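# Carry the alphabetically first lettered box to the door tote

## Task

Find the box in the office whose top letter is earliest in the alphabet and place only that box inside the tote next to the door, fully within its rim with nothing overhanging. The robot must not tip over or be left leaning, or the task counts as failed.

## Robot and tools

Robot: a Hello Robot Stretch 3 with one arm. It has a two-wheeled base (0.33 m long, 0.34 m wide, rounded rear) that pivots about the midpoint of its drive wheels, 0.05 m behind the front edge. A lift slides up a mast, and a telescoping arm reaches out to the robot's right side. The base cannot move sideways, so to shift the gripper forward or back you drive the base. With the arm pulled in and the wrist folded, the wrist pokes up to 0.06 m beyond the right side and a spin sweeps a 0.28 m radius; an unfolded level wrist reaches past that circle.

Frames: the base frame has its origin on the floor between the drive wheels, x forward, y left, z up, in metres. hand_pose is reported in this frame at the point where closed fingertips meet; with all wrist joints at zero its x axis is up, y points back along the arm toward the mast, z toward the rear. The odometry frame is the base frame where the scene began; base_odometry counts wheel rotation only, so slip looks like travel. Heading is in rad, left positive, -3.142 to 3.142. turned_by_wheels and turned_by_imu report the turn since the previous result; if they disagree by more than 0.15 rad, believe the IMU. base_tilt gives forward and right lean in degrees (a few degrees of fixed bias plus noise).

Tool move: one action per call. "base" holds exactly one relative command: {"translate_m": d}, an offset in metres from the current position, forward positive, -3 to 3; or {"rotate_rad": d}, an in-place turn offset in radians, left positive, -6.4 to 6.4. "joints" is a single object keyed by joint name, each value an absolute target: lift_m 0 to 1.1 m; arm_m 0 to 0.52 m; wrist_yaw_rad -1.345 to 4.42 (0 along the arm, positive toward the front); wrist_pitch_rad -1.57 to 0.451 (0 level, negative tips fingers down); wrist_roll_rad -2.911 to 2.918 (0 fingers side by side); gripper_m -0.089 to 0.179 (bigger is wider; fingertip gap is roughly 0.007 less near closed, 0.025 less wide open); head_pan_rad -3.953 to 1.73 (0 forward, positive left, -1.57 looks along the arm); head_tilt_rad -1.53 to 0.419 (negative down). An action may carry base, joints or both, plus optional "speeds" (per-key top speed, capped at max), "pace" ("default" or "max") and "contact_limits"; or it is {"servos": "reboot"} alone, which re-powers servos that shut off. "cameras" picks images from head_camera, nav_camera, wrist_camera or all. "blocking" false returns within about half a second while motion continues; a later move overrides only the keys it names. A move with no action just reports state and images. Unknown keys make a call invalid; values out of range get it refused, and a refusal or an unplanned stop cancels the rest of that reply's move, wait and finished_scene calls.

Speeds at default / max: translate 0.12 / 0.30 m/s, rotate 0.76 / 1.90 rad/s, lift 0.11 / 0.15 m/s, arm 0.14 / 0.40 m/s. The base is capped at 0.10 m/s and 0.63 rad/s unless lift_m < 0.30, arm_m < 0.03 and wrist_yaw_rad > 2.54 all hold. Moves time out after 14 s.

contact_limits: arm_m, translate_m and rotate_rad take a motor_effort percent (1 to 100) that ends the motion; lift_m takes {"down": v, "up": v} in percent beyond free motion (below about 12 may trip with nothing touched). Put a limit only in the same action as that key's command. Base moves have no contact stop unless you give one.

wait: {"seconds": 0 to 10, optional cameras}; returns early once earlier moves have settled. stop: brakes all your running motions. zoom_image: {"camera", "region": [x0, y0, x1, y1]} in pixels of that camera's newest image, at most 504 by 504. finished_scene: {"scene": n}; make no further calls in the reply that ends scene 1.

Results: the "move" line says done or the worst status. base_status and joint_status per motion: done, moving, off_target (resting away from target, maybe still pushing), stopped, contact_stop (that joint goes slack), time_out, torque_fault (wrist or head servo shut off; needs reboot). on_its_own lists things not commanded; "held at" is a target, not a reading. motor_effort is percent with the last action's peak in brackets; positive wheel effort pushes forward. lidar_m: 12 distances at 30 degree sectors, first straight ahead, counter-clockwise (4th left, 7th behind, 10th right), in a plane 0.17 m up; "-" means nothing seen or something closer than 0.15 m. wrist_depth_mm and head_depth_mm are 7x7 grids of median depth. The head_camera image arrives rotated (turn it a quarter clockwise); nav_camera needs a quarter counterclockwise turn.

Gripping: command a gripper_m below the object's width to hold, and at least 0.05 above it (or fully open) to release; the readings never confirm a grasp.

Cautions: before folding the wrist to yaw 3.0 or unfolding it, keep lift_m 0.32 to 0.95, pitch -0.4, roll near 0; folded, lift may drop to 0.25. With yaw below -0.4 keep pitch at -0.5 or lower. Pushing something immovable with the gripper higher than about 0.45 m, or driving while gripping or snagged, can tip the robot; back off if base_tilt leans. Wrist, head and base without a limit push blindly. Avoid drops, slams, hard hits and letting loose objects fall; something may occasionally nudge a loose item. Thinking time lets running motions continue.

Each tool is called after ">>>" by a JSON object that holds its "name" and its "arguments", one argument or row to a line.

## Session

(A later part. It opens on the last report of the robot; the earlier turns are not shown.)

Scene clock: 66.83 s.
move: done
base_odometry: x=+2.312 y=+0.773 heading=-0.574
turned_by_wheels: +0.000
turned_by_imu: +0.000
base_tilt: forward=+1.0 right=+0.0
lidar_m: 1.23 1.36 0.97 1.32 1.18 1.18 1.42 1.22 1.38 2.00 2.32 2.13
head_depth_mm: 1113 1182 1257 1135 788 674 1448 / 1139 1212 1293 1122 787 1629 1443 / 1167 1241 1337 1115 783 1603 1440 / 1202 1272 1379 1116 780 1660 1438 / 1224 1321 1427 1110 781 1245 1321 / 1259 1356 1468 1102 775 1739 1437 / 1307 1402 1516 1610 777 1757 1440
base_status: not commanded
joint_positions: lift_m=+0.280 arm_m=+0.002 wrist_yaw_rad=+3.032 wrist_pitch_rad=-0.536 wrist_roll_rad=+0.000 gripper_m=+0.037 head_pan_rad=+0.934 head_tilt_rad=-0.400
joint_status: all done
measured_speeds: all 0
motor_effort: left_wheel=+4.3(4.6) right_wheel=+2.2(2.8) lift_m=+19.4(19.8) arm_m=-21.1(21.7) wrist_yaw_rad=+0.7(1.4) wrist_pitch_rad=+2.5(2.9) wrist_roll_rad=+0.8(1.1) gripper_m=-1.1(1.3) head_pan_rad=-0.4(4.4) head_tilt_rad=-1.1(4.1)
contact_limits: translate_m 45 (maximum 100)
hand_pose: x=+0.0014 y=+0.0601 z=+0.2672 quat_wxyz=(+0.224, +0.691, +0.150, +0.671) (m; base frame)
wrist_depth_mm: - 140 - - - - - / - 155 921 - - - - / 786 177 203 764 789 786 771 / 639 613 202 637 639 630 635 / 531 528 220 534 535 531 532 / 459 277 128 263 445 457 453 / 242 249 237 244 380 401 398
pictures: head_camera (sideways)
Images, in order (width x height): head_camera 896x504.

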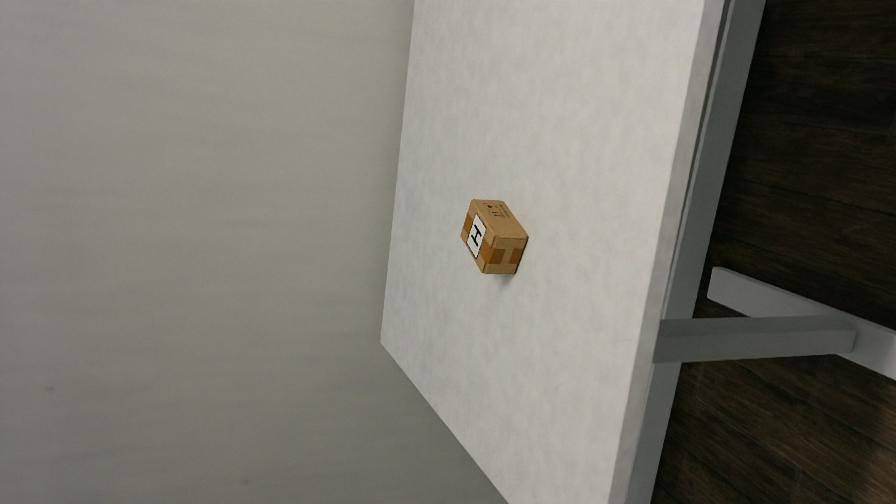

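>>> {"name": "move", "arguments": {
  "joints": {"head_pan_rad":-1.1,"head_tilt_rad":-0.4},
  "pace": "max",
  "cameras": ["head_camera"]
}}

>>> {"name": "zoom_image", "arguments": {
  "camera": "head_camera",
  "region": [335, 80, 395, 150]
}}

>>> {"name": "zoom_image", "arguments": {
  "camera": "head_camera",
  "region": [335, 330, 395, 400]
}}

Scene clock: 72.90 s.
move: done
base_odometry: x=+2.312 y=+0.773 heading=-0.574
turned_by_wheels: +0.000
turned_by_imu: +0.001
base_tilt: forward=+0.9 right=-0.1
lidar_m: 1.24 1.36 0.97 1.32 1.18 1.18 1.42 1.22 1.38 2.00 2.31 2.13
head_depth_mm: 2400 2521 2751 2748 2259 1757 1453 / 2403 2543 2595 2888 2307 1782 1441 / 2337 2519 2599 2864 2294 1767 1436 / 2292 2438 2554 2778 2288 1773 1432 / 2248 2440 2501 2748 2258 1767 1428 / 2198 2345 2419 2711 2251 1751 1429 / 2141 2300 2399 2607 2247 1748 1433
base_status: not commanded
joint_positions: lift_m=+0.280 arm_m=+0.002 wrist_yaw_rad=+3.032 wrist_pitch_rad=-0.536 wrist_roll_rad=+0.000 gripper_m=+0.037 head_pan_rad=-1.146 head_tilt_rad=-0.400
joint_status: all done
measured_speeds: all 0
motor_effort: left_wheel=+4.2(4.4) right_wheel=+2.2(2.8) lift_m=+19.6(19.9) arm_m=-20.7(21.2) wrist_yaw_rad=+0.7(1.3) wrist_pitch_rad=+2.6(2.9) wrist_roll_rad=+0.9(0.9) gripper_m=-1.2(1.3) head_pan_rad=+2.1(7.0) head_tilt_rad=-1.3(3.6)
contact_limits: translate_m 45 (maximum 100)
hand_pose: x=+0.0014 y=+0.0601 z=+0.2672 quat_wxyz=(+0.224, +0.691, +0.150, +0.671) (m; base frame)
wrist_depth_mm: - 140 - - - - - / - 156 907 - - - - / 802 177 203 784 789 792 808 / 639 609 202 632 632 636 640 / 526 533 220 529 519 528 529 / 456 277 128 262 442 456 454 / 243 249 238 243 381 402 396
pictures: head_camera (sideways)
Images, in order (width x height): head_camera 896x504.

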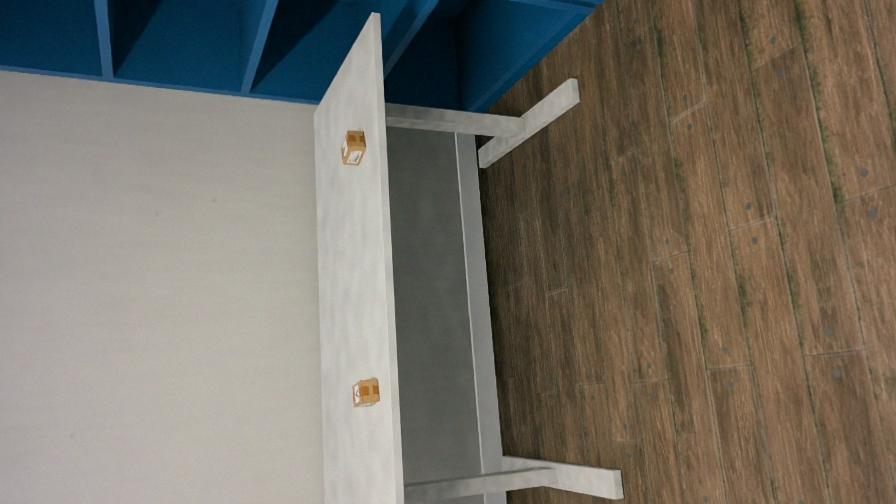

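Scaled by 7.200 from the camera's 896x504 image, which has a finer 1280x720 frame.

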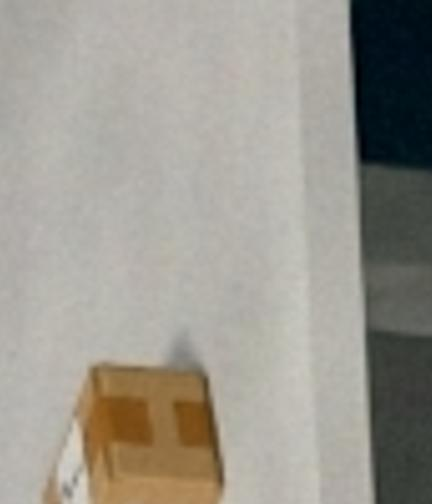

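Scaled by 7.200 from the camera's 896x504 image, which has a finer 1280x720 frame.

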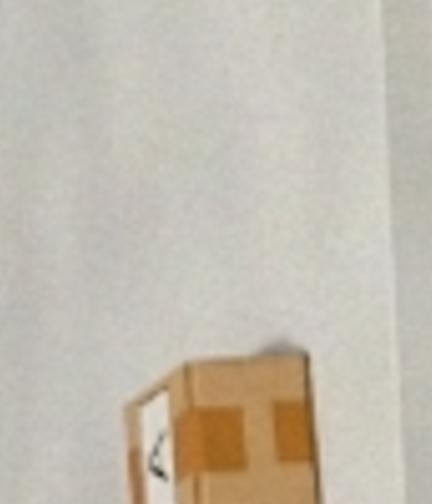

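>>> {"name": "zoom_image", "arguments": {
  "camera": "head_camera",
  "region": [345, 372, 385, 412]
}}

>>> {"name": "zoom_image", "arguments": {
  "camera": "head_camera",
  "region": [335, 125, 375, 170]
}}

Scaled by 12.600 from the camera's 896x504 image, which has a finer 1280x720 frame.

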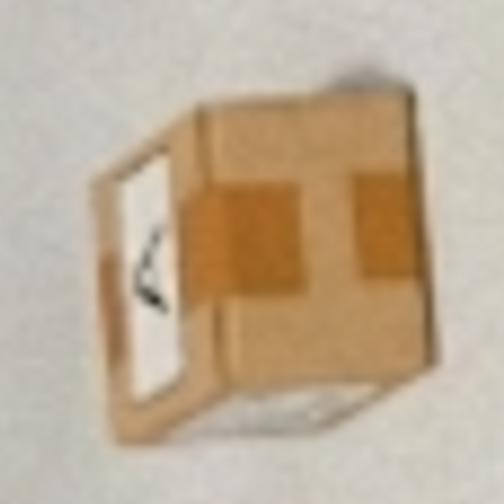

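Scaled by 11.200 from the camera's 896x504 image, which has a finer 1280x720 frame.

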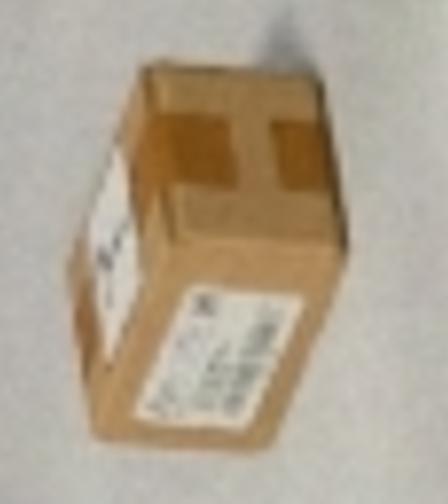

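>>> {"name": "move", "arguments": {
  "base": {"rotate_rad":-0.985},
  "joints": {"head_pan_rad":0.0,"head_tilt_rad":-0.5},
  "pace": "max"
}}

>>> {"name": "move", "arguments": {
  "base": {"translate_m":1.3},
  "contact_limits": {"translate_m":45},
  "pace": "max",
  "cameras": ["head_camera","nav_camera"]
}}

Scene clock: 88.13 s.
move: done
base_odometry: x=+2.312 y=+0.773 heading=-1.558
turned_by_wheels: -0.985
turned_by_imu: -0.981
base_tilt: forward=+0.9 right=-0.1
lidar_m: 2.13 2.23 1.23 1.36 1.38 1.28 1.18 1.19 1.50 1.22 1.38 2.00
head_depth_mm: 2251 2436 2263 2626 1999 1597 1336 / 2221 2436 2239 2677 2008 1610 1343 / 2226 2423 2245 2615 2010 1606 1340 / 2198 2395 2248 2676 1972 1602 1328 / 2203 2412 2227 2501 1967 1588 1339 / 2245 2403 2168 2641 1988 1591 1325 / 2192 2369 2624 2624 1987 1599 1329
base_status: done
joint_positions: lift_m=+0.280 arm_m=+0.002 wrist_yaw_rad=+3.032 wrist_pitch_rad=-0.536 wrist_roll_rad=+0.000 gripper_m=+0.037 head_pan_rad=+0.015 head_tilt_rad=-0.501
joint_status: all done
measured_speeds: translate_m=+0.000 rotate_rad=+0.000 lift_m=+0.000 arm_m=+0.000 wrist_yaw_rad=+0.000 wrist_pitch_rad=+0.000 wrist_roll_rad=+0.000 head_pan_rad=-0.024 head_tilt_rad=+0.000
motor_effort: left_wheel=+9.1(17.5) right_wheel=-8.0(15.5) lift_m=+21.4(21.5) arm_m=-21.7(22.5) wrist_yaw_rad=+0.8(1.4) wrist_pitch_rad=+2.4(2.9) wrist_roll_rad=+0.7(1.0) gripper_m=-0.4(1.5) head_pan_rad=-4.3(5.3) head_tilt_rad=-0.7(4.7)
hand_pose: x=+0.0014 y=+0.0601 z=+0.2672 quat_wxyz=(+0.224, +0.691, +0.150, +0.671) (m; base frame)
wrist_depth_mm: - 140 - - - - - / - 155 914 - - - - / 768 173 203 793 779 786 771 / 616 617 200 644 634 623 627 / 529 535 220 536 531 536 533 / 456 279 128 264 442 461 454 / 244 248 238 244 384 399 397
pictures: none

Scene clock: 93.87 s.
move: done
base_odometry: x=+2.328 y=-0.527 heading=-1.558
turned_by_wheels: +0.000
turned_by_imu: -0.001
base_tilt: forward=+0.9 right=-0.3
lidar_m: 1.30 0.92 1.64 1.52 1.54 1.94 2.46 1.80 1.18 1.40 1.10 1.15
head_depth_mm: 1116 1221 1322 1187 895 718 1342 / 1107 1202 1324 1186 893 717 1343 / 1103 1197 1307 1181 889 714 1330 / 1091 1175 1292 1186 894 714 1328 / 1096 1190 1295 1176 889 711 1340 / 1090 1183 1293 1170 887 709 1331 / 1079 1177 1282 1169 878 709 1308
base_status: done
joint_positions: lift_m=+0.280 arm_m=+0.002 wrist_yaw_rad=+3.032 wrist_pitch_rad=-0.536 wrist_roll_rad=+0.000 gripper_m=+0.037 head_pan_rad=+0.000 head_tilt_rad=-0.501
joint_status: not commanded
measured_speeds: all 0
motor_effort: left_wheel=+10.6(17.6) right_wheel=-4.1(14.6) lift_m=+27.7(27.7) arm_m=-16.0(21.9) wrist_yaw_rad=+0.7(1.5) wrist_pitch_rad=+2.6(2.9) wrist_roll_rad=+0.9(1.1) gripper_m=-0.4(1.6) head_pan_rad=-3.2(4.3) head_tilt_rad=+1.1(3.2)
contact_limits: translate_m 45 (maximum 100)
hand_pose: x=+0.0014 y=+0.0601 z=+0.2672 quat_wxyz=(+0.224, +0.691, +0.150, +0.671) (m; base frame)
wrist_depth_mm: - 140 - - - - - / - 154 905 - - - - / 764 175 202 795 784 778 824 / 644 599 201 630 630 639 634 / 538 534 221 530 529 525 520 / 455 278 127 263 437 456 457 / 245 249 237 244 382 393 399
pictures: head_camera (sideways), nav_camera (sideways)
Images, in order (width x height): head_camera 896x504, nav_camera 672x504.

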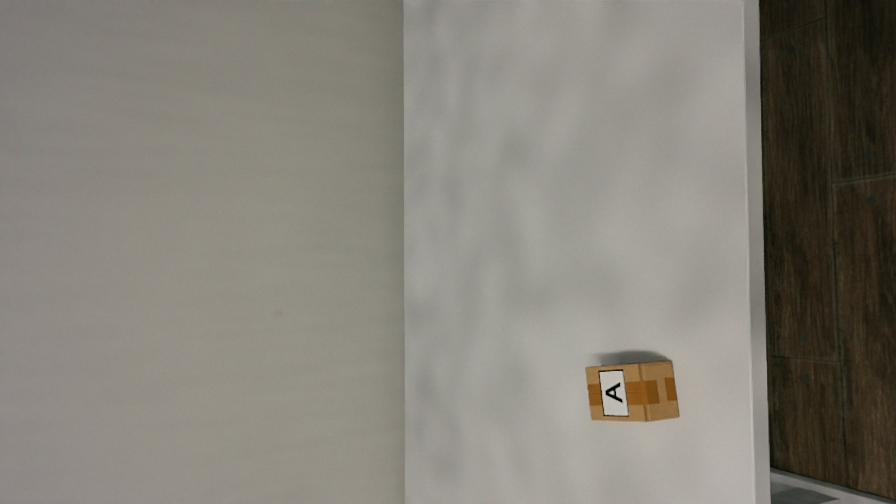

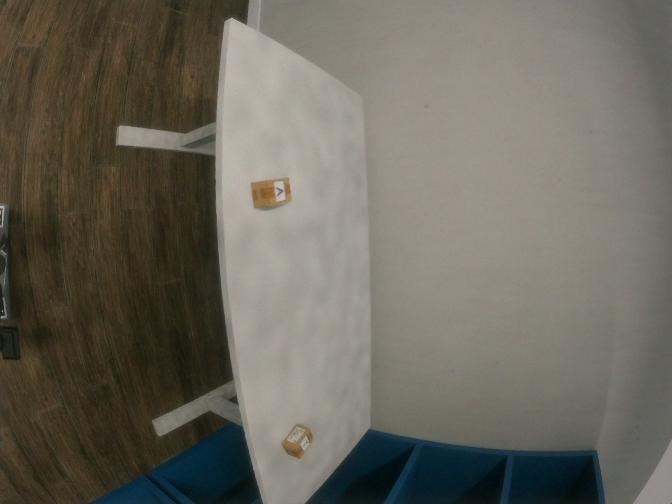

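>>> {"name": "move", "arguments": {
  "base": {"rotate_rad":1.768},
  "joints": {"lift_m":0.93,"wrist_pitch_rad":-0.4,"head_pan_rad":-1.6,"head_tilt_rad":-0.6},
  "pace": "max"
}}

>>> {"name": "move", "arguments": {
  "base": {"translate_m":0.045},
  "joints": {"wrist_yaw_rad":0.0,"wrist_pitch_rad":-0.32,"gripper_m":0.179},
  "pace": "max",
  "cameras": ["wrist_camera","head_camera"]
}}

Scene clock: 112.77 s.
move: done
base_odometry: x=+2.328 y=-0.527 heading=+0.210
turned_by_wheels: +1.768
turned_by_imu: +1.763
base_tilt: forward=+0.8 right=+0.0
lidar_m: 1.52 1.16 1.97 2.46 1.91 1.17 1.10 1.11 1.34 1.30 0.93 1.56
head_depth_mm: 1083 1197 1280 1014 820 - - / 1095 1204 1297 1005 792 697 - / 1108 1200 1298 999 794 707 - / 1107 1230 1298 1001 769 707 - / 1125 1238 1319 994 765 714 - / 1131 1247 1330 998 787 1362 - / 1144 1267 1340 995 787 1440 1231
base_status: done
joint_positions: lift_m=+0.930 arm_m=+0.002 wrist_yaw_rad=+3.032 wrist_pitch_rad=-0.420 wrist_roll_rad=+0.000 gripper_m=+0.037 head_pan_rad=-1.601 head_tilt_rad=-0.600
joint_status: all done
measured_speeds: all 0
motor_effort: left_wheel=-8.7(14.6) right_wheel=+8.9(15.7) lift_m=+31.4(33.9) arm_m=-20.8(22.3) wrist_yaw_rad=+1.2(1.4) wrist_pitch_rad=+3.2(7.4) wrist_roll_rad=+1.0(1.1) gripper_m=+0.4(1.2) head_pan_rad=+3.5(4.6) head_tilt_rad=-2.1(5.0)
hand_pose: x=+0.0032 y=+0.0761 z=+0.9423 quat_wxyz=(+0.185, +0.698, +0.110, +0.683) (m; base frame)
wrist_depth_mm: - 137 - - - - - / - 147 - - - - - / - 160 - - - - - / - - 205 - - - - / - - 198 - - - - / - - 128 - - - - / - - 252 - - - -
pictures: none

Scene clock: 114.73 s.
move: done
base_odometry: x=+2.372 y=-0.518 heading=+0.209
turned_by_wheels: +0.000
turned_by_imu: +0.000
base_tilt: forward=+1.0 right=-0.1
lidar_m: 1.48 1.12 1.94 2.45 1.90 1.21 1.14 1.16 1.34 1.30 0.91 1.51
head_depth_mm: 1087 1196 1286 1007 822 - - / 1094 1213 1291 1010 817 - - / 1109 1218 1298 1009 871 - - / 1118 1224 1305 1003 769 351 1265 / 1128 1245 1323 996 769 1401 1259 / 1139 1254 1331 996 790 1381 1255 / 1142 1273 1371 997 792 1472 1253
base_status: done
joint_positions: lift_m=+0.930 arm_m=+0.002 wrist_yaw_rad=+0.003 wrist_pitch_rad=-0.342 wrist_roll_rad=+0.000 gripper_m=+0.179 head_pan_rad=-1.600 head_tilt_rad=-0.600
joint_status: all done
measured_speeds: all 0
motor_effort: left_wheel=-0.1(7.0) right_wheel=+10.2(14.1) lift_m=+30.1(31.1) arm_m=-19.7(21.4) wrist_yaw_rad=-2.1(7.1) wrist_pitch_rad=+3.6(6.5) wrist_roll_rad=+0.8(1.0) gripper_m=+0.5(95.4) head_pan_rad=+2.6(4.1) head_tilt_rad=-1.7(3.8)
hand_pose: x=-0.0208 y=-0.3801 z=+0.9601 quat_wxyz=(+0.697, +0.122, -0.696, -0.119) (m; base frame)
wrist_depth_mm: - - - - - - - / - - - - - - - / - - - - - - - / - - - - - - - / - - - 472 - - - / - 121 - 440 - - 114 / - - - - - - 107
pictures: head_camera (sideways), wrist_camera
Images, in order (width x height): head_camera 896x504, wrist_camera 644x364.

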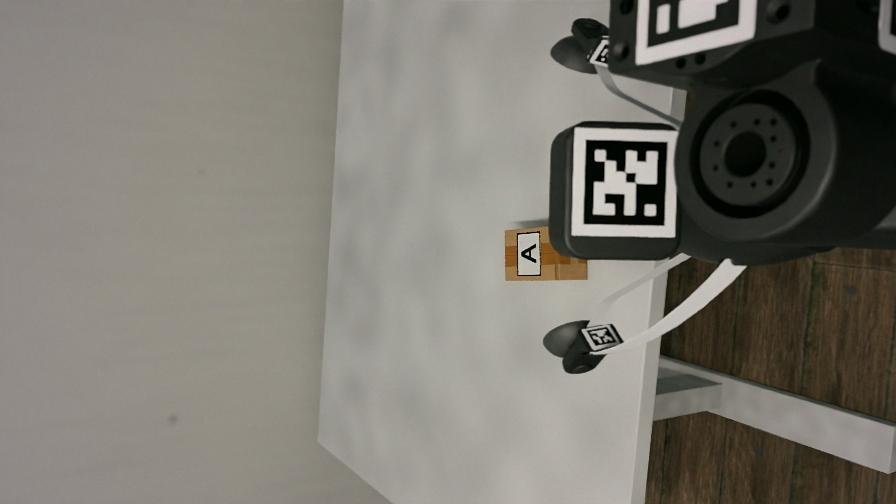

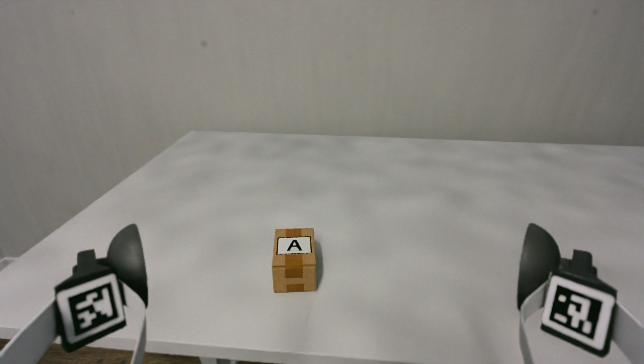

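>>> {"name": "move", "arguments": {
  "base": {"translate_m":0.055},
  "joints": {"arm_m":0.15,"lift_m":0.75},
  "pace": "max",
  "cameras": ["wrist_camera"]
}}

Scene clock: 122.50 s.
move: done
base_odometry: x=+2.426 y=-0.506 heading=+0.209
turned_by_wheels: +0.000
turned_by_imu: +0.001
base_tilt: forward=+1.0 right=-0.2
lidar_m: 1.42 1.07 1.91 2.45 1.90 1.26 1.20 1.21 1.34 0.90 0.89 1.46
head_depth_mm: 1086 1195 1289 1002 797 375 311 / 1099 1212 1298 1007 795 376 384 / 1100 1211 1300 1004 759 386 416 / 1123 1236 1313 994 768 557 1234 / 1123 1243 1321 1002 789 1403 1258 / 1131 1263 1329 996 792 1397 1233 / 1149 1261 1396 995 787 1479 1260
base_status: done
joint_positions: lift_m=+0.750 arm_m=+0.150 wrist_yaw_rad=+0.002 wrist_pitch_rad=-0.341 wrist_roll_rad=+0.000 gripper_m=+0.179 head_pan_rad=-1.600 head_tilt_rad=-0.600
joint_status: all done
measured_speeds: all 0
motor_effort: left_wheel=-0.7(7.9) right_wheel=+12.8(14.5) lift_m=+20.4(26.6) arm_m=+19.9(25.1) wrist_yaw_rad=-1.2(2.5) wrist_pitch_rad=+3.6(4.0) wrist_roll_rad=+0.8(1.1) gripper_m=-0.2(1.0) head_pan_rad=+3.4(4.7) head_tilt_rad=-2.0(3.2)
hand_pose: x=-0.0210 y=-0.5284 z=+0.7804 quat_wxyz=(+0.697, +0.121, -0.696, -0.119) (m; base frame)
wrist_depth_mm: - - - - - - - / - - - - - - - / - - - - - - - / - - - 263 - - - / - - - 232 - - - / - 121 - - - - 114 / - - - - - - 107
pictures: wrist_camera
Images, in order (width x height): wrist_camera 644x364.

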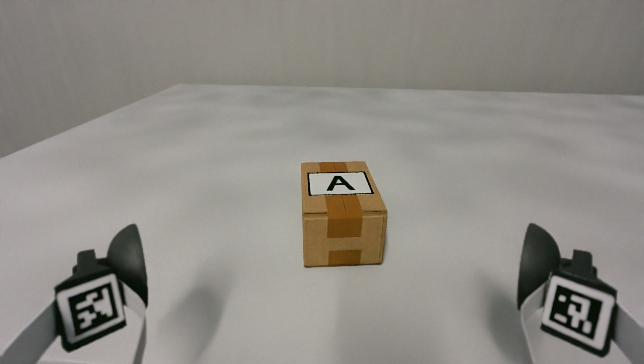

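>>> {"name": "move", "arguments": {
  "base": {"translate_m":-0.009},
  "joints": {"arm_m":0.285,"lift_m":0.723},
  "contact_limits": {"lift_m":{"down":16}},
  "cameras": ["wrist_camera"]
}}

>>> {"name": "move", "arguments": {
  "joints": {"gripper_m":0.02},
  "cameras": ["wrist_camera"]
}}

Scene clock: 129.23 s.
move: done
base_odometry: x=+2.417 y=-0.508 heading=+0.209
turned_by_wheels: +0.000
turned_by_imu: +0.001
base_tilt: forward=+1.0 right=-0.2
lidar_m: 1.43 1.08 1.92 2.45 1.90 1.25 1.18 1.20 1.34 0.92 0.89 1.46
head_depth_mm: 1093 1199 1288 1008 798 414 343 / 1093 1204 1294 1004 506 509 1231 / 1105 1220 1306 1002 515 1415 1255 / 1118 1235 1309 1007 729 1399 1259 / 1126 1245 1321 994 789 1438 1267 / 1140 1256 1329 996 790 1377 1233 / 1150 1274 1400 996 787 1474 1257
base_status: done
joint_positions: lift_m=+0.723 arm_m=+0.285 wrist_yaw_rad=+0.002 wrist_pitch_rad=-0.341 wrist_roll_rad=+0.000 gripper_m=+0.179 head_pan_rad=-1.600 head_tilt_rad=-0.600
joint_status: all done
measured_speeds: all 0
motor_effort: left_wheel=-8.0(11.4) right_wheel=-2.3(10.8) lift_m=+20.0(21.7) arm_m=+21.8(25.6) wrist_yaw_rad=-1.0(1.7) wrist_pitch_rad=+3.4(4.0) wrist_roll_rad=+0.8(1.1) gripper_m=-0.4(1.4) head_pan_rad=+2.1(3.6) head_tilt_rad=-1.2(2.8)
contact_limits: lift_m down 16 (down: maximum 72; up: maximum 65)
hand_pose: x=-0.0210 y=-0.6634 z=+0.7534 quat_wxyz=(+0.697, +0.121, -0.696, -0.119) (m; base frame)
wrist_depth_mm: - - - - - - - / - - - - - - - / - - - - - - - / - - - - - - - / - - - 151 - - - / - 121 - 129 129 - 114 / - - - 109 109 - 107
pictures: wrist_camera
Images, in order (width x height): wrist_camera 644x364.

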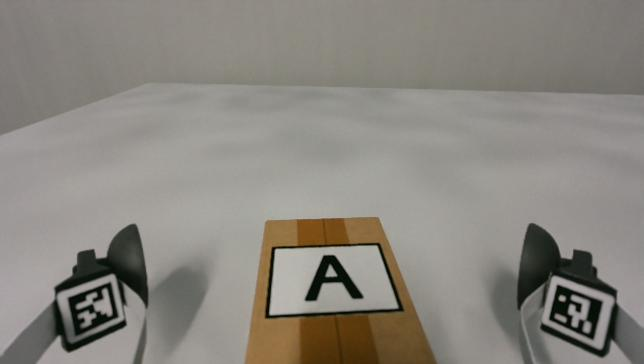

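Scene clock: 131.37 s.
move: done
base_odometry: x=+2.417 y=-0.508 heading=+0.209
turned_by_wheels: +0.000
turned_by_imu: +0.000
base_tilt: forward=+1.0 right=-0.3
lidar_m: 1.43 1.08 1.92 2.45 1.90 1.25 1.19 1.20 1.34 0.92 0.90 1.46
head_depth_mm: 1095 1197 1290 1005 795 414 343 / 1097 1200 1306 1006 505 508 1236 / 1106 1222 1300 1008 514 1416 1267 / 1124 1229 1304 998 747 1404 1272 / 1137 1250 1325 994 792 1446 1254 / 1136 1255 1334 1003 787 1380 1240 / 1149 1272 1390 999 787 1473 1260
base_status: not commanded
joint_positions: lift_m=+0.723 arm_m=+0.285 wrist_yaw_rad=+0.002 wrist_pitch_rad=-0.317 wrist_roll_rad=+0.000 gripper_m=+0.021 head_pan_rad=-1.600 head_tilt_rad=-0.600
joint_status: all done
measured_speeds: all 0
motor_effort: left_wheel=-7.5(8.2) right_wheel=-2.2(2.9) lift_m=+20.4(20.6) arm_m=+12.7(21.6) wrist_yaw_rad=-1.5(2.1) wrist_pitch_rad=-0.6(3.8) wrist_roll_rad=+1.1(1.1) gripper_m=-18.8(98.5) head_pan_rad=+2.8(3.5) head_tilt_rad=-1.7(2.5)
contact_limits: lift_m down 16 (down: maximum 72; up: maximum 65)
hand_pose: x=-0.0209 y=-0.6659 z=+0.7588 quat_wxyz=(+0.699, +0.113, -0.698, -0.111) (m; base frame)
wrist_depth_mm: - - - - - - - / - - - - - - - / - - - - - - - / - - - - - - - / - - 154 162 150 - - / - - 130 136 127 - - / - - - 118 111 - -
pictures: wrist_camera
Images, in order (width x height): wrist_camera 644x364.

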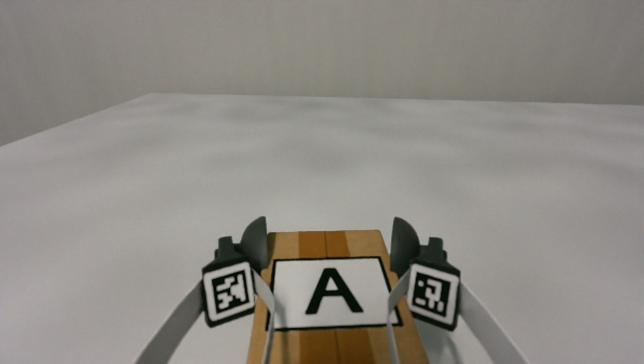

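>>> {"name": "move", "arguments": {
  "joints": {"lift_m":0.83}
}}

>>> {"name": "move", "arguments": {
  "joints": {"arm_m":0.0,"wrist_pitch_rad":-0.36},
  "speeds": {"arm_m":0.25}
}}

>>> {"name": "move", "arguments": {
  "joints": {"wrist_yaw_rad":2.6},
  "cameras": ["nav_camera"]
}}

>>> {"name": "move", "arguments": {
  "base": {"rotate_rad":1.815},
  "joints": {"lift_m":0.29,"head_pan_rad":0,"head_tilt_rad":-0.4},
  "pace": "max",
  "cameras": ["nav_camera"]
}}

Scene clock: 143.00 s.
move: done
base_odometry: x=+2.417 y=-0.508 heading=+0.209
turned_by_wheels: +0.000
turned_by_imu: +0.001
base_tilt: forward=+0.9 right=-0.2
lidar_m: 1.43 1.08 1.90 2.45 1.91 1.25 1.19 1.20 1.34 0.93 0.89 1.46
head_depth_mm: 1087 1195 1288 968 340 311 1241 / 1103 1206 1304 445 454 1420 1266 / 1105 1215 1289 455 484 1421 1255 / 1118 1224 1314 899 767 1436 1262 / 1130 1237 1319 997 789 1441 1258 / 1139 1269 1331 1000 789 1364 1237 / 1153 1263 1403 999 790 1476 1259
base_status: not commanded
joint_positions: lift_m=+0.830 arm_m=+0.285 wrist_yaw_rad=+0.002 wrist_pitch_rad=-0.344 wrist_roll_rad=+0.000 gripper_m=+0.021 head_pan_rad=-1.600 head_tilt_rad=-0.600
joint_status: all done
measured_speeds: all 0
motor_effort: left_wheel=-7.7(8.0) right_wheel=-2.5(3.1) lift_m=+32.0(34.9) arm_m=-8.2(8.2) wrist_yaw_rad=-1.3(2.1) wrist_pitch_rad=+4.1(4.6) wrist_roll_rad=+0.8(1.0) gripper_m=-19.2(20.3) head_pan_rad=+1.9(2.9) head_tilt_rad=-1.2(2.0)
hand_pose: x=-0.0210 y=-0.6631 z=+0.8596 quat_wxyz=(+0.697, +0.122, -0.696, -0.120) (m; base frame)
wrist_depth_mm: - - - - - - - / - - - - - - - / - - - - - - - / - - - - - - - / - - 153 160 150 - - / - - 130 137 126 - - / - 94 - 117 116 - -
pictures: none

Scene clock: 146.13 s.
move: done
base_odometry: x=+2.417 y=-0.508 heading=+0.209
turned_by_wheels: +0.000
turned_by_imu: +0.000
base_tilt: forward=+1.0 right=+0.0
lidar_m: 1.43 1.07 1.92 2.45 1.90 1.26 1.19 1.20 1.33 0.93 0.89 1.47
head_depth_mm: 1091 1187 1286 1008 797 1384 1326 / 1099 1212 1304 1002 795 1394 1320 / 1106 1225 1298 1005 792 343 323 / 1115 1232 1303 1000 791 507 353 / 1129 1236 1325 999 788 1437 1258 / 1133 1254 1339 1004 788 1382 1232 / 1143 1261 1403 996 785 1474 1260
base_status: not commanded
joint_positions: lift_m=+0.830 arm_m=+0.002 wrist_yaw_rad=+0.002 wrist_pitch_rad=-0.384 wrist_roll_rad=+0.000 gripper_m=+0.021 head_pan_rad=-1.600 head_tilt_rad=-0.600
joint_status: all done
joint sent to its limit — arm_m, lower limit.
measured_speeds: all 0
motor_effort: left_wheel=-7.7(8.0) right_wheel=-2.5(3.0) lift_m=+32.5(32.6) arm_m=-22.1(24.5) wrist_yaw_rad=-1.3(2.0) wrist_pitch_rad=+4.0(7.1) wrist_roll_rad=+0.9(1.1) gripper_m=-19.1(20.2) head_pan_rad=+1.5(2.6) head_tilt_rad=+0.1(2.4)
hand_pose: x=-0.0210 y=-0.3753 z=+0.8504 quat_wxyz=(+0.695, +0.136, -0.694, -0.134) (m; base frame)
wrist_depth_mm: - - - - - - - / - - - - - - - / - - - - - - - / - - - - - - - / - - 154 161 150 - - / - - 130 137 127 - - / - 103 - 116 120 - -
pictures: none

Scene clock: 148.43 s.
move: done
base_odometry: x=+2.417 y=-0.508 heading=+0.209
turned_by_wheels: +0.000
turned_by_imu: +0.000
base_tilt: forward=+1.0 right=-0.1
lidar_m: 1.43 1.08 1.92 2.45 1.90 1.25 1.18 1.21 1.34 0.93 0.90 1.46
head_depth_mm: 1089 1196 1279 1010 797 1382 1325 / 1098 1213 1310 1003 795 1411 1316 / 1109 1226 1301 1003 791 1414 1285 / 1123 1241 1306 1006 788 1429 292 / 1136 1240 1328 1001 794 1444 1266 / 1141 1262 1335 999 791 1370 1227 / 1149 1264 1401 992 792 1466 1249
base_status: not commanded
joint_positions: lift_m=+0.830 arm_m=+0.002 wrist_yaw_rad=+2.597 wrist_pitch_rad=-0.384 wrist_roll_rad=+0.000 gripper_m=+0.021 head_pan_rad=-1.600 head_tilt_rad=-0.600
joint_status: all done
measured_speeds: all 0
motor_effort: left_wheel=-7.6(7.9) right_wheel=-2.1(3.0) lift_m=+32.6(32.6) arm_m=-21.6(22.7) wrist_yaw_rad=+3.5(8.1) wrist_pitch_rad=+3.9(4.5) wrist_roll_rad=+0.9(1.2) gripper_m=-18.6(20.2) head_pan_rad=+1.8(2.7) head_tilt_rad=-0.4(2.0)
hand_pose: x=+0.0972 y=+0.0487 z=+0.8504 quat_wxyz=(+0.317, +0.705, -0.057, +0.632) (m; base frame)
wrist_depth_mm: - - - - - - - / - - - - - - - / - - - - - - - / - - - - - - - / - - - - - - - / - - 131 137 126 - - / - 104 - 117 120 - -
pictures: nav_camera (sideways)
Images, in order (width x height): nav_camera 672x504.

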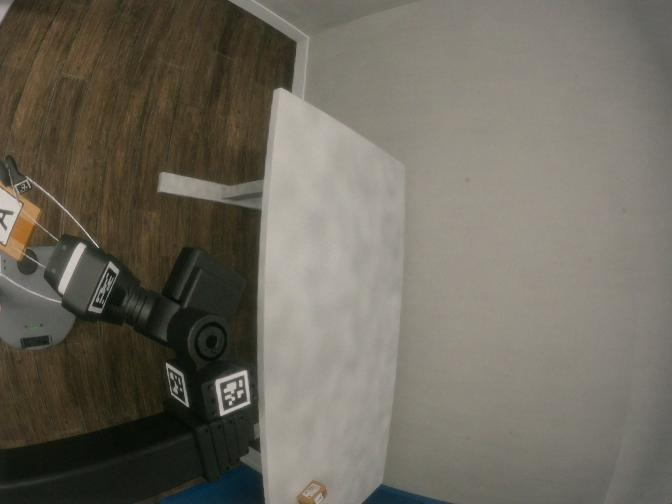

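Scene clock: 152.83 s.
move: done
base_odometry: x=+2.417 y=-0.508 heading=+2.023
turned_by_wheels: +1.814
turned_by_imu: +1.809
base_tilt: forward=+1.1 right=-0.2
lidar_m: 2.46 1.82 1.25 1.19 1.49 1.31 0.90 1.53 1.43 1.08 1.67 2.45
head_depth_mm: 2041 2166 2297 2444 2310 1771 1443 / 2118 2248 2351 2588 2293 1772 1437 / 2190 2303 2473 2648 2306 1764 1451 / 2259 2401 2545 2726 2277 1770 1444 / 2330 2478 2674 2841 2282 1752 1440 / 2412 2618 2774 2940 2291 1749 1420 / 2495 2640 2847 1952 2024 1760 1430
base_status: done
joint_positions: lift_m=+0.290 arm_m=+0.002 wrist_yaw_rad=+2.597 wrist_pitch_rad=-0.385 wrist_roll_rad=+0.000 gripper_m=+0.021 head_pan_rad=+0.002 head_tilt_rad=-0.400
joint_status: all done
measured_speeds: all 0
motor_effort: left_wheel=-8.9(16.0) right_wheel=+11.2(15.1) lift_m=+20.7(28.4) arm_m=-21.1(22.7) wrist_yaw_rad=+3.2(3.7) wrist_pitch_rad=+4.5(4.7) wrist_roll_rad=+0.5(1.1) gripper_m=-19.7(20.3) head_pan_rad=-3.8(5.3) head_tilt_rad=+3.4(6.8)
hand_pose: x=+0.0971 y=+0.0486 z=+0.3102 quat_wxyz=(+0.317, +0.705, -0.056, +0.632) (m; base frame)
wrist_depth_mm: - - - - - - - / - - - - - - - / - - - - - - - / 830 833 839 829 837 831 830 / 652 665 681 686 669 655 658 / 541 540 130 137 126 538 554 / 461 103 278 117 120 466 465
pictures: nav_camera (sideways)
Images, in order (width x height): nav_camera 672x504.

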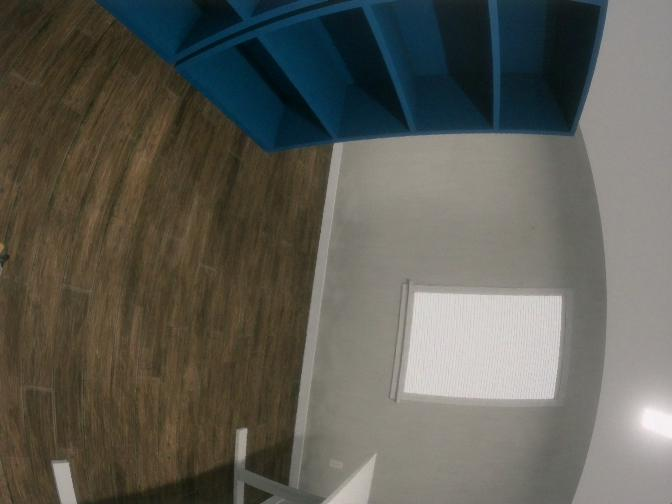

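>>> {"name": "move", "arguments": {
  "base": {"translate_m":1.967},
  "contact_limits": {"translate_m":45},
  "pace": "max"
}}

>>> {"name": "move", "arguments": {
  "base": {"rotate_rad":1.286},
  "pace": "max",
  "cameras": ["nav_camera"]
}}

Scene clock: 163.47 s.
move: done
base_odometry: x=+1.557 y=+1.261 heading=+2.023
turned_by_wheels: +0.000
turned_by_imu: -0.001
base_tilt: forward=+1.0 right=-0.2
lidar_m: 0.58 0.68 1.20 0.75 0.71 1.40 2.85 2.09 1.51 1.12 0.66 0.58
head_depth_mm: 446 474 505 541 580 626 683 / 460 489 522 561 607 658 717 / 475 505 542 582 628 688 755 / 489 522 563 606 658 722 797 / 508 542 584 634 689 756 839 / 526 563 608 662 724 795 885 / 544 585 636 690 761 843 944
base_status: done
joint_positions: lift_m=+0.290 arm_m=+0.002 wrist_yaw_rad=+2.598 wrist_pitch_rad=-0.385 wrist_roll_rad=+0.000 gripper_m=+0.021 head_pan_rad=+0.000 head_tilt_rad=-0.400
joint_status: not commanded
measured_speeds: all 0
motor_effort: left_wheel=-3.5(12.5) right_wheel=+6.8(20.7) lift_m=+24.6(24.8) arm_m=-13.5(19.3) wrist_yaw_rad=+2.8(3.4) wrist_pitch_rad=+4.4(4.7) wrist_roll_rad=+0.9(1.1) gripper_m=-19.6(20.2) head_pan_rad=-2.4(5.1) head_tilt_rad=+3.4(4.6)
contact_limits: translate_m 45 (maximum 100)
hand_pose: x=+0.0970 y=+0.0487 z=+0.3102 quat_wxyz=(+0.317, +0.705, -0.056, +0.632) (m; base frame)
wrist_depth_mm: - - - - - - - / - - - - - - - / - - - - - - - / 797 832 841 832 817 - - / 664 654 686 710 661 638 - / 548 542 130 137 126 547 513 / 463 103 278 117 120 464 462
pictures: none

Scene clock: 165.40 s.
move: done
base_odometry: x=+1.557 y=+1.261 heading=-2.974
turned_by_wheels: +1.286
turned_by_imu: +1.280
base_tilt: forward=+0.9 right=-0.1
lidar_m: 2.02 0.71 1.40 2.28 2.85 2.06 1.52 0.84 0.60 0.58 0.59 0.80
head_depth_mm: 2246 2104 2052 1995 1980 1737 1458 / 2418 2544 2737 2846 2311 1773 1440 / 2416 2587 2761 2916 2305 1754 1446 / 2390 2526 2763 2923 2280 1765 1430 / 2413 2570 2807 2919 2285 1755 1433 / 2383 2575 2794 2974 2260 1757 1438 / 2399 2605 2781 2736 1146 1164 1195
base_status: done
joint_positions: lift_m=+0.290 arm_m=+0.002 wrist_yaw_rad=+2.598 wrist_pitch_rad=-0.385 wrist_roll_rad=+0.000 gripper_m=+0.021 head_pan_rad=+0.000 head_tilt_rad=-0.400
joint_status: not commanded
measured_speeds: all 0
motor_effort: left_wheel=-9.2(16.2) right_wheel=+9.2(16.9) lift_m=+25.2(25.5) arm_m=-21.9(22.3) wrist_yaw_rad=+2.7(3.4) wrist_pitch_rad=+4.3(4.6) wrist_roll_rad=+0.8(1.1) gripper_m=-19.5(20.2) head_pan_rad=-3.1(4.7) head_tilt_rad=+1.7(3.5)
hand_pose: x=+0.0970 y=+0.0487 z=+0.3102 quat_wxyz=(+0.317, +0.705, -0.056, +0.632) (m; base frame)
wrist_depth_mm: - - - - - - - / - - - - - - - / - - - - - - - / 838 825 838 831 803 819 827 / 659 666 689 689 664 657 661 / 549 543 130 137 126 542 538 / 466 103 275 117 119 462 466
pictures: nav_camera (sideways)
Images, in order (width x height): nav_camera 672x504.

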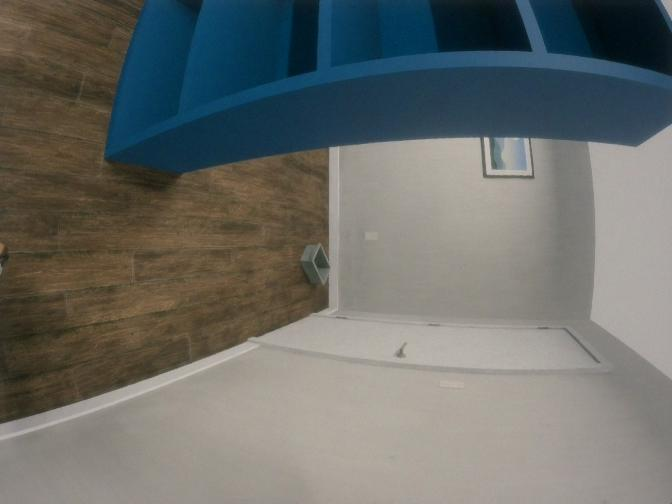

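>>> {"name": "move", "arguments": {
  "base": {"translate_m":1.46},
  "contact_limits": {"translate_m":45},
  "pace": "max"
}}

>>> {"name": "move", "arguments": {
  "base": {"rotate_rad":1.577},
  "joints": {"lift_m":0.5,"head_pan_rad":-1.6,"head_tilt_rad":-0.7},
  "pace": "max",
  "cameras": ["head_camera","nav_camera"]
}}

Scene clock: 174.30 s.
move: done
base_odometry: x=+0.117 y=+1.018 heading=-2.975
turned_by_wheels: +0.000
turned_by_imu: +0.000
base_tilt: forward=+1.0 right=-0.2
lidar_m: 1.34 1.38 1.85 1.67 0.57 0.57 2.34 0.79 0.57 0.53 0.53 0.74
head_depth_mm: 1114 1190 1277 1381 1497 1610 1439 / 1121 1198 1281 1384 1516 1637 1407 / 1129 1205 1301 1398 1507 1644 1400 / 1133 1211 1300 1399 1526 1659 1402 / 1139 1214 1309 1414 1536 1668 1437 / 1139 1215 1304 1416 1548 1658 1425 / 1146 1233 1320 1429 1550 1642 1435
base_status: done
joint_positions: lift_m=+0.290 arm_m=+0.002 wrist_yaw_rad=+2.598 wrist_pitch_rad=-0.385 wrist_roll_rad=+0.000 gripper_m=+0.021 head_pan_rad=+0.000 head_tilt_rad=-0.400
joint_status: not commanded
measured_speeds: all 0
motor_effort: left_wheel=-3.0(12.4) right_wheel=+6.9(21.2) lift_m=+28.1(28.4) arm_m=-14.2(19.8) wrist_yaw_rad=+2.5(3.3) wrist_pitch_rad=+4.2(4.8) wrist_roll_rad=+0.8(1.1) gripper_m=-18.8(20.4) head_pan_rad=-4.0(4.1) head_tilt_rad=+1.7(3.3)
contact_limits: translate_m 45 (maximum 100)
hand_pose: x=+0.0970 y=+0.0487 z=+0.3102 quat_wxyz=(+0.317, +0.705, -0.056, +0.632) (m; base frame)
wrist_depth_mm: - - - - - - - / - - - - - - - / - - - - - - - / 835 839 854 823 835 836 835 / 655 650 677 692 664 659 662 / 550 546 130 138 126 542 544 / 460 104 277 117 120 466 463
pictures: none

Scene clock: 177.40 s.
move: done
base_odometry: x=+0.117 y=+1.018 heading=-1.398
turned_by_wheels: +1.577
turned_by_imu: +1.572
base_tilt: forward=+0.9 right=-0.3
lidar_m: 1.72 0.57 0.57 2.41 0.81 0.58 0.53 0.53 0.73 1.34 1.38 1.84
head_depth_mm: 1160 1293 1473 1650 1578 1389 1204 / 1162 1291 1475 1709 1630 1371 1207 / 1152 1293 1466 1705 1573 1374 1199 / 1154 1290 1478 1708 1565 1383 1199 / 1160 1298 1483 1707 1615 1379 1198 / 1157 1300 1485 1702 1617 1385 1202 / 1161 1299 1478 1700 1618 1387 1213
base_status: done
joint_positions: lift_m=+0.500 arm_m=+0.002 wrist_yaw_rad=+2.598 wrist_pitch_rad=-0.385 wrist_roll_rad=+0.000 gripper_m=+0.021 head_pan_rad=-1.606 head_tilt_rad=-0.700
joint_status: all done
measured_speeds: all 0
motor_effort: left_wheel=-8.5(17.0) right_wheel=+9.1(15.2) lift_m=+29.9(35.5) arm_m=-22.1(22.2) wrist_yaw_rad=+2.6(3.2) wrist_pitch_rad=+4.7(4.9) wrist_roll_rad=+0.8(1.1) gripper_m=-18.8(19.9) head_pan_rad=+2.1(5.4) head_tilt_rad=-3.4(5.4)
hand_pose: x=+0.0969 y=+0.0486 z=+0.5200 quat_wxyz=(+0.317, +0.705, -0.056, +0.632) (m; base frame)
wrist_depth_mm: - - - - 545 - - / - - - - 570 - - / - - - - 632 - - / - - - - - - - / - - - 168 153 - - / 809 788 131 137 126 809 811 / 681 103 669 117 120 687 664
pictures: head_camera (sideways), nav_camera (sideways)
Images, in order (width x height): head_camera 896x504, nav_camera 672x504.

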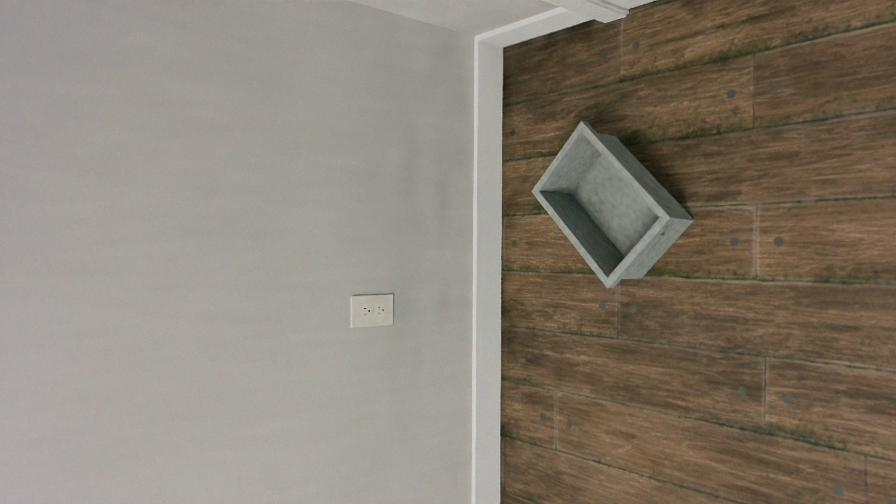

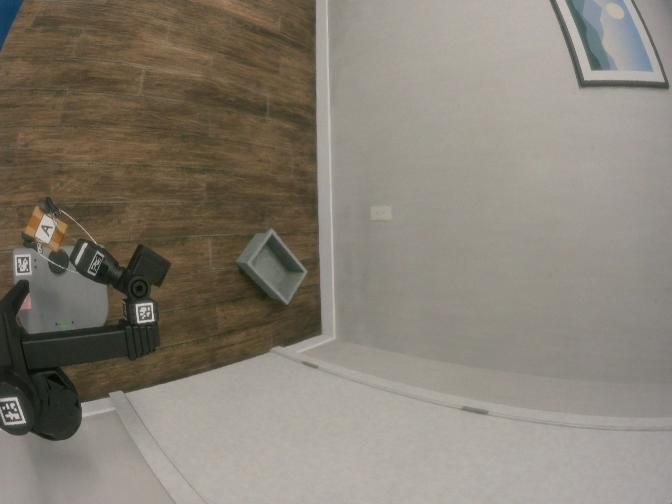

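>>> {"name": "move", "arguments": {
  "base": {"rotate_rad":0.94},
  "pace": "max"
}}

>>> {"name": "move", "arguments": {
  "base": {"translate_m":-0.322},
  "pace": "max"
}}

>>> {"name": "move", "arguments": {
  "base": {"rotate_rad":-0.94},
  "pace": "max"
}}

>>> {"name": "move", "arguments": {
  "joints": {"wrist_yaw_rad":0.6,"wrist_pitch_rad":-0.45},
  "pace": "max"
}}

>>> {"name": "move", "arguments": {
  "joints": {"wrist_pitch_rad":-0.8,"arm_m":0.4,"lift_m":0.4},
  "speeds": {"arm_m":0.25},
  "cameras": ["head_camera","wrist_camera"]
}}

Scene clock: 196.20 s.
move: done
base_odometry: x=+0.117 y=+1.018 heading=-0.459
turned_by_wheels: +0.939
turned_by_imu: +0.936
base_tilt: forward=+0.8 right=-0.2
lidar_m: 0.57 2.95 0.93 0.60 0.55 0.53 0.66 1.34 1.35 1.68 2.59 0.66
head_depth_mm: 1452 1570 1715 1840 1624 1384 1211 / 1593 1723 1920 1975 1630 1375 1204 / 1765 1924 2176 1976 1618 1379 1208 / 1996 2239 2391 1973 1616 1381 1203 / 2277 2631 2515 1958 1610 1382 1193 / 2638 2990 2539 1982 1616 1376 1205 / 2842 3086 2510 1970 1637 1381 1210
base_status: done
joint_positions: lift_m=+0.500 arm_m=+0.002 wrist_yaw_rad=+2.598 wrist_pitch_rad=-0.385 wrist_roll_rad=+0.000 gripper_m=+0.021 head_pan_rad=-1.600 head_tilt_rad=-0.700
joint_status: not commanded
measured_speeds: all 0
motor_effort: left_wheel=-10.9(14.5) right_wheel=+11.0(14.6) lift_m=+22.4(26.0) arm_m=-20.0(20.2) wrist_yaw_rad=+2.3(3.3) wrist_pitch_rad=+4.5(4.8) wrist_roll_rad=+0.8(1.0) gripper_m=-18.8(20.1) head_pan_rad=+1.9(4.0) head_tilt_rad=-2.3(4.3)
hand_pose: x=+0.0969 y=+0.0486 z=+0.5200 quat_wxyz=(+0.317, +0.705, -0.056, +0.632) (m; base frame)
wrist_depth_mm: - - - - - - - / - - - - - - - / - - - - - - - / - - - - - - - / - - 167 - - - - / - - 131 137 127 801 - / - 104 656 117 119 684 662
pictures: none

Scene clock: 200.37 s.
move: done
base_odometry: x=-0.171 y=+1.161 heading=-0.459
turned_by_wheels: +0.000
turned_by_imu: +0.001
base_tilt: forward=+0.9 right=-0.2
lidar_m: 0.89 3.22 0.59 0.38 0.33 0.33 0.42 0.81 1.10 1.36 2.75 1.09
head_depth_mm: 1175 1265 1388 1514 1573 1378 1175 / 1288 1399 1538 1716 1611 1385 1209 / 1421 1579 1765 1880 1613 1372 1205 / 1613 1802 2017 1987 1644 1382 1202 / 1848 2097 2327 1967 1635 1370 1202 / 2141 2524 2516 1967 1623 1372 1203 / 2558 3038 2495 1964 1619 1381 1200
base_status: done
joint_positions: lift_m=+0.500 arm_m=+0.002 wrist_yaw_rad=+2.598 wrist_pitch_rad=-0.385 wrist_roll_rad=+0.000 gripper_m=+0.021 head_pan_rad=-1.600 head_tilt_rad=-0.700
joint_status: not commanded
measured_speeds: all 0
motor_effort: left_wheel=-9.4(16.8) right_wheel=-0.4(6.8) lift_m=+20.6(22.7) arm_m=-20.1(22.5) wrist_yaw_rad=+2.6(3.2) wrist_pitch_rad=+4.3(4.9) wrist_roll_rad=+0.9(1.0) gripper_m=-18.8(20.0) head_pan_rad=+3.5(4.4) head_tilt_rad=-1.8(3.9)
hand_pose: x=+0.0969 y=+0.0486 z=+0.5200 quat_wxyz=(+0.317, +0.705, -0.056, +0.632) (m; base frame)
wrist_depth_mm: - - - - - - - / - - - - - - - / - - - - - - - / - - - - - - - / - - 154 - - - - / - - 130 137 126 799 811 / - 103 672 117 120 676 680
pictures: none

Scene clock: 202.80 s.
move: done
base_odometry: x=-0.171 y=+1.161 heading=-1.398
turned_by_wheels: -0.939
turned_by_imu: -0.936
base_tilt: forward=+0.8 right=-0.1
lidar_m: 2.81 0.94 0.89 1.55 0.51 0.34 0.33 0.34 0.46 1.09 1.12 1.50
head_depth_mm: 932 1024 1139 1151 1042 1073 1074 / 933 1052 1189 1371 1514 1363 1208 / 930 1043 1188 1364 1561 1378 1200 / 930 1043 1188 1385 1562 1334 1206 / 933 1044 1188 1380 1560 1339 1185 / 936 1045 1193 1379 1568 1381 1201 / 935 1045 1194 1382 1566 1374 1207
base_status: done
joint_positions: lift_m=+0.500 arm_m=+0.002 wrist_yaw_rad=+2.598 wrist_pitch_rad=-0.385 wrist_roll_rad=+0.000 gripper_m=+0.021 head_pan_rad=-1.600 head_tilt_rad=-0.700
joint_status: not commanded
measured_speeds: all 0
motor_effort: left_wheel=+11.3(15.6) right_wheel=-10.7(13.9) lift_m=+21.3(21.3) arm_m=-21.8(22.4) wrist_yaw_rad=+2.5(3.3) wrist_pitch_rad=+4.4(4.8) wrist_roll_rad=+0.7(1.1) gripper_m=-18.8(20.3) head_pan_rad=+2.1(3.5) head_tilt_rad=-2.1(3.1)
hand_pose: x=+0.0969 y=+0.0486 z=+0.5200 quat_wxyz=(+0.317, +0.705, -0.056, +0.632) (m; base frame)
wrist_depth_mm: - - - - 837 - - / - - - - - - - / - - - - - - - / - - - - - - - / - - - - - - - / 799 797 131 137 127 778 810 / 685 104 674 117 120 693 690
pictures: none

Scene clock: 204.23 s.
move: done
base_odometry: x=-0.171 y=+1.161 heading=-1.398
turned_by_wheels: +0.000
turned_by_imu: +0.000
base_tilt: forward=+0.9 right=-0.1
lidar_m: 2.81 0.94 0.89 1.55 0.51 0.34 0.33 0.34 0.46 1.09 1.12 1.50
head_depth_mm: 930 1021 1143 1142 1042 1074 1079 / 933 1044 1183 1372 1524 1366 1210 / 932 1048 1185 1384 1561 1374 1209 / 931 1041 1192 1366 1559 1337 1205 / 931 1048 1189 1375 1558 1345 723 / 935 1049 1185 1371 1546 1365 1196 / 933 1054 1197 1390 1576 1376 1201
base_status: not commanded
joint_positions: lift_m=+0.500 arm_m=+0.002 wrist_yaw_rad=+0.603 wrist_pitch_rad=-0.471 wrist_roll_rad=+0.000 gripper_m=+0.021 head_pan_rad=-1.600 head_tilt_rad=-0.700
joint_status: all done
measured_speeds: all 0
motor_effort: left_wheel=+10.9(11.3) right_wheel=-10.3(11.0) lift_m=+21.7(21.8) arm_m=-20.8(22.0) wrist_yaw_rad=-2.0(8.1) wrist_pitch_rad=+3.7(6.1) wrist_roll_rad=+0.7(1.0) gripper_m=-18.7(19.6) head_pan_rad=+3.5(3.6) head_tilt_rad=-2.1(2.6)
hand_pose: x=+0.1018 y=-0.3258 z=+0.5009 quat_wxyz=(+0.706, +0.362, -0.607, +0.046) (m; base frame)
wrist_depth_mm: - - - - - - - / - - - - 814 - - / - - - - - - - / - - - - - - - / 876 884 935 891 883 850 - / 723 748 131 137 126 738 730 / 638 104 618 117 117 618 647
pictures: none

Scene clock: 207.90 s.
move: done
base_odometry: x=-0.171 y=+1.161 heading=-1.398
turned_by_wheels: +0.000
turned_by_imu: +0.001
base_tilt: forward=+0.9 right=-0.2
lidar_m: 2.80 0.94 0.89 1.54 0.52 0.33 0.33 0.34 0.46 1.09 1.12 1.50
head_depth_mm: 931 1022 1147 1147 1044 1066 1075 / 931 1044 1188 1365 1513 1325 654 / 936 1044 1189 1370 1527 1296 1186 / 932 1041 1190 1382 1553 1256 1198 / 932 1044 1188 1383 1564 1344 1191 / 939 1043 1193 1372 1558 1394 1196 / 938 1048 1192 1381 1563 1371 1201
base_status: not commanded
joint_positions: lift_m=+0.400 arm_m=+0.400 wrist_yaw_rad=+0.603 wrist_pitch_rad=-0.815 wrist_roll_rad=+0.000 gripper_m=+0.021 head_pan_rad=-1.600 head_tilt_rad=-0.700
joint_status: all done
measured_speeds: all 0
motor_effort: left_wheel=+10.6(11.0) right_wheel=-10.3(10.8) lift_m=+21.1(23.1) arm_m=+23.2(25.9) wrist_yaw_rad=-1.9(2.3) wrist_pitch_rad=+2.6(6.5) wrist_roll_rad=+1.0(1.1) gripper_m=-18.8(19.9) head_pan_rad=+2.1(4.0) head_tilt_rad=-0.6(2.6)
hand_pose: x=+0.0681 y=-0.6754 z=+0.3357 quat_wxyz=(+0.703, +0.460, -0.536, -0.075) (m; base frame)
wrist_depth_mm: 910 860 - - - - 366 / 755 764 740 636 - - 381 / 667 671 677 656 632 - - / 595 592 599 595 593 571 - / 536 532 533 167 421 535 520 / 487 491 130 137 128 488 487 / 449 103 - 117 117 444 439
pictures: head_camera (sideways), wrist_camera
Images, in order (width x height): head_camera 896x504, wrist_camera 644x364.

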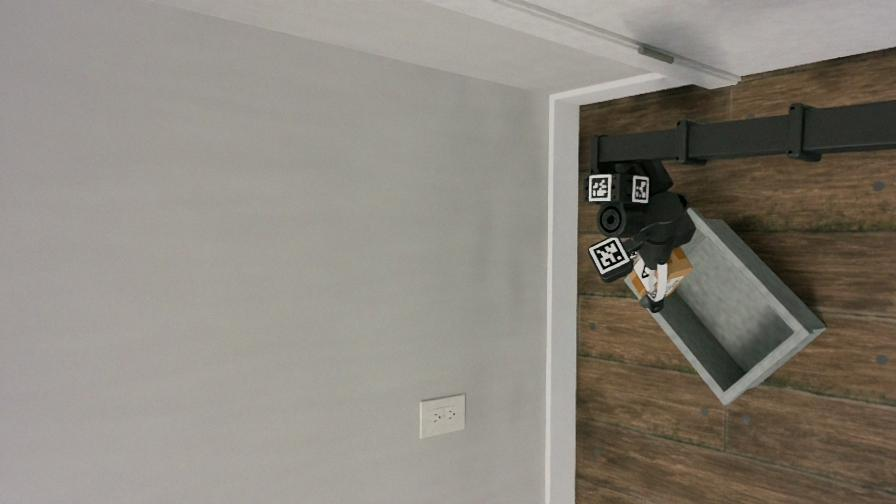

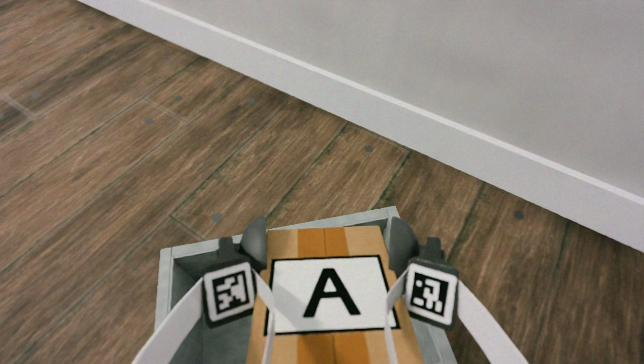

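>>> {"name": "move", "arguments": {
  "base": {"translate_m":0.037},
  "joints": {"wrist_yaw_rad":0.74,"arm_m":0.43,"lift_m":0.27},
  "cameras": ["head_camera","wrist_camera"]
}}

Scene clock: 217.53 s.
move: done
base_odometry: x=-0.165 y=+1.124 heading=-1.398
turned_by_wheels: +0.000
turned_by_imu: +0.001
base_tilt: forward=+0.9 right=-0.1
lidar_m: 2.81 0.94 0.87 1.71 0.57 0.37 0.37 0.38 0.51 0.67 1.12 1.49
head_depth_mm: 933 1040 1152 1264 1264 1201 1163 / 933 1047 1182 1377 1560 1382 1182 / 930 1043 1185 1358 1550 922 1161 / 934 1045 1185 1379 1552 1138 1197 / 932 1044 1179 1373 1563 1320 1187 / 939 1047 1183 1378 1561 1391 1204 / 939 1047 1189 1384 1567 1374 1196
base_status: done
joint_positions: lift_m=+0.270 arm_m=+0.430 wrist_yaw_rad=+0.737 wrist_pitch_rad=-0.815 wrist_roll_rad=+0.000 gripper_m=+0.021 head_pan_rad=-1.600 head_tilt_rad=-0.700
joint_status: all done
measured_speeds: all 0
motor_effort: left_wheel=+11.5(13.2) right_wheel=-0.1(7.4) lift_m=+21.3(22.8) arm_m=+21.4(25.1) wrist_yaw_rad=+3.4(6.1) wrist_pitch_rad=+2.9(2.9) wrist_roll_rad=+0.9(1.1) gripper_m=-19.2(19.8) head_pan_rad=+2.7(3.2) head_tilt_rad=-0.1(1.5)
hand_pose: x=+0.0848 y=-0.6922 z=+0.2057 quat_wxyz=(+0.707, +0.495, -0.504, -0.028) (m; base frame)
wrist_depth_mm: 655 654 665 - - 381 345 / 564 573 566 564 534 - 368 / 492 492 491 487 495 481 - / 441 441 439 439 444 438 427 / 394 310 167 167 279 384 393 / 361 256 130 137 126 352 353 / 329 104 - 117 116 213 330
pictures: head_camera (sideways), wrist_camera
Images, in order (width x height): head_camera 896x504, wrist_camera 644x364.

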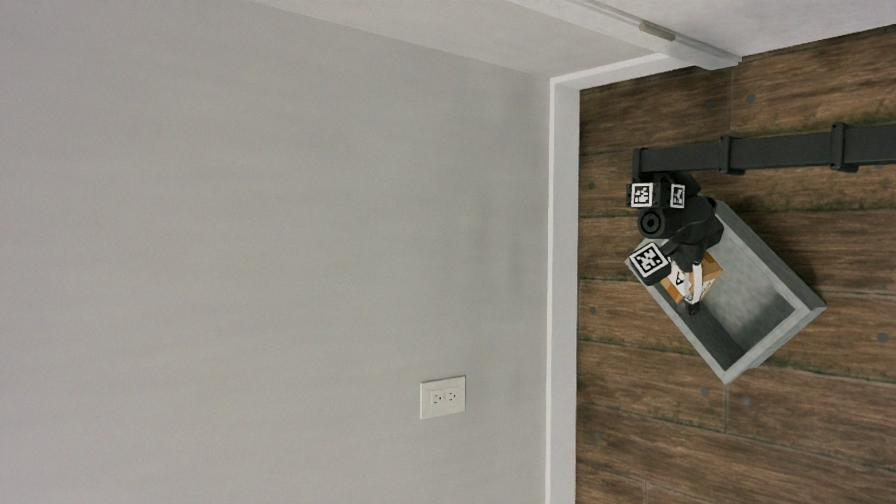

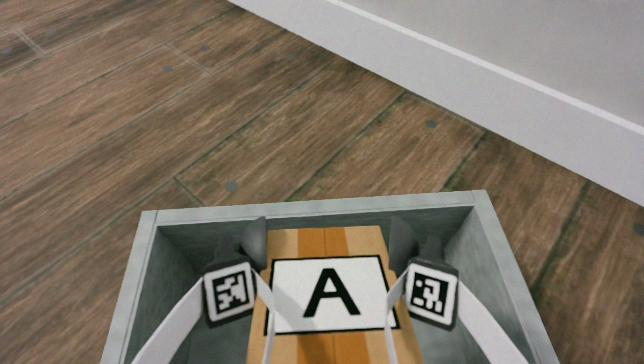

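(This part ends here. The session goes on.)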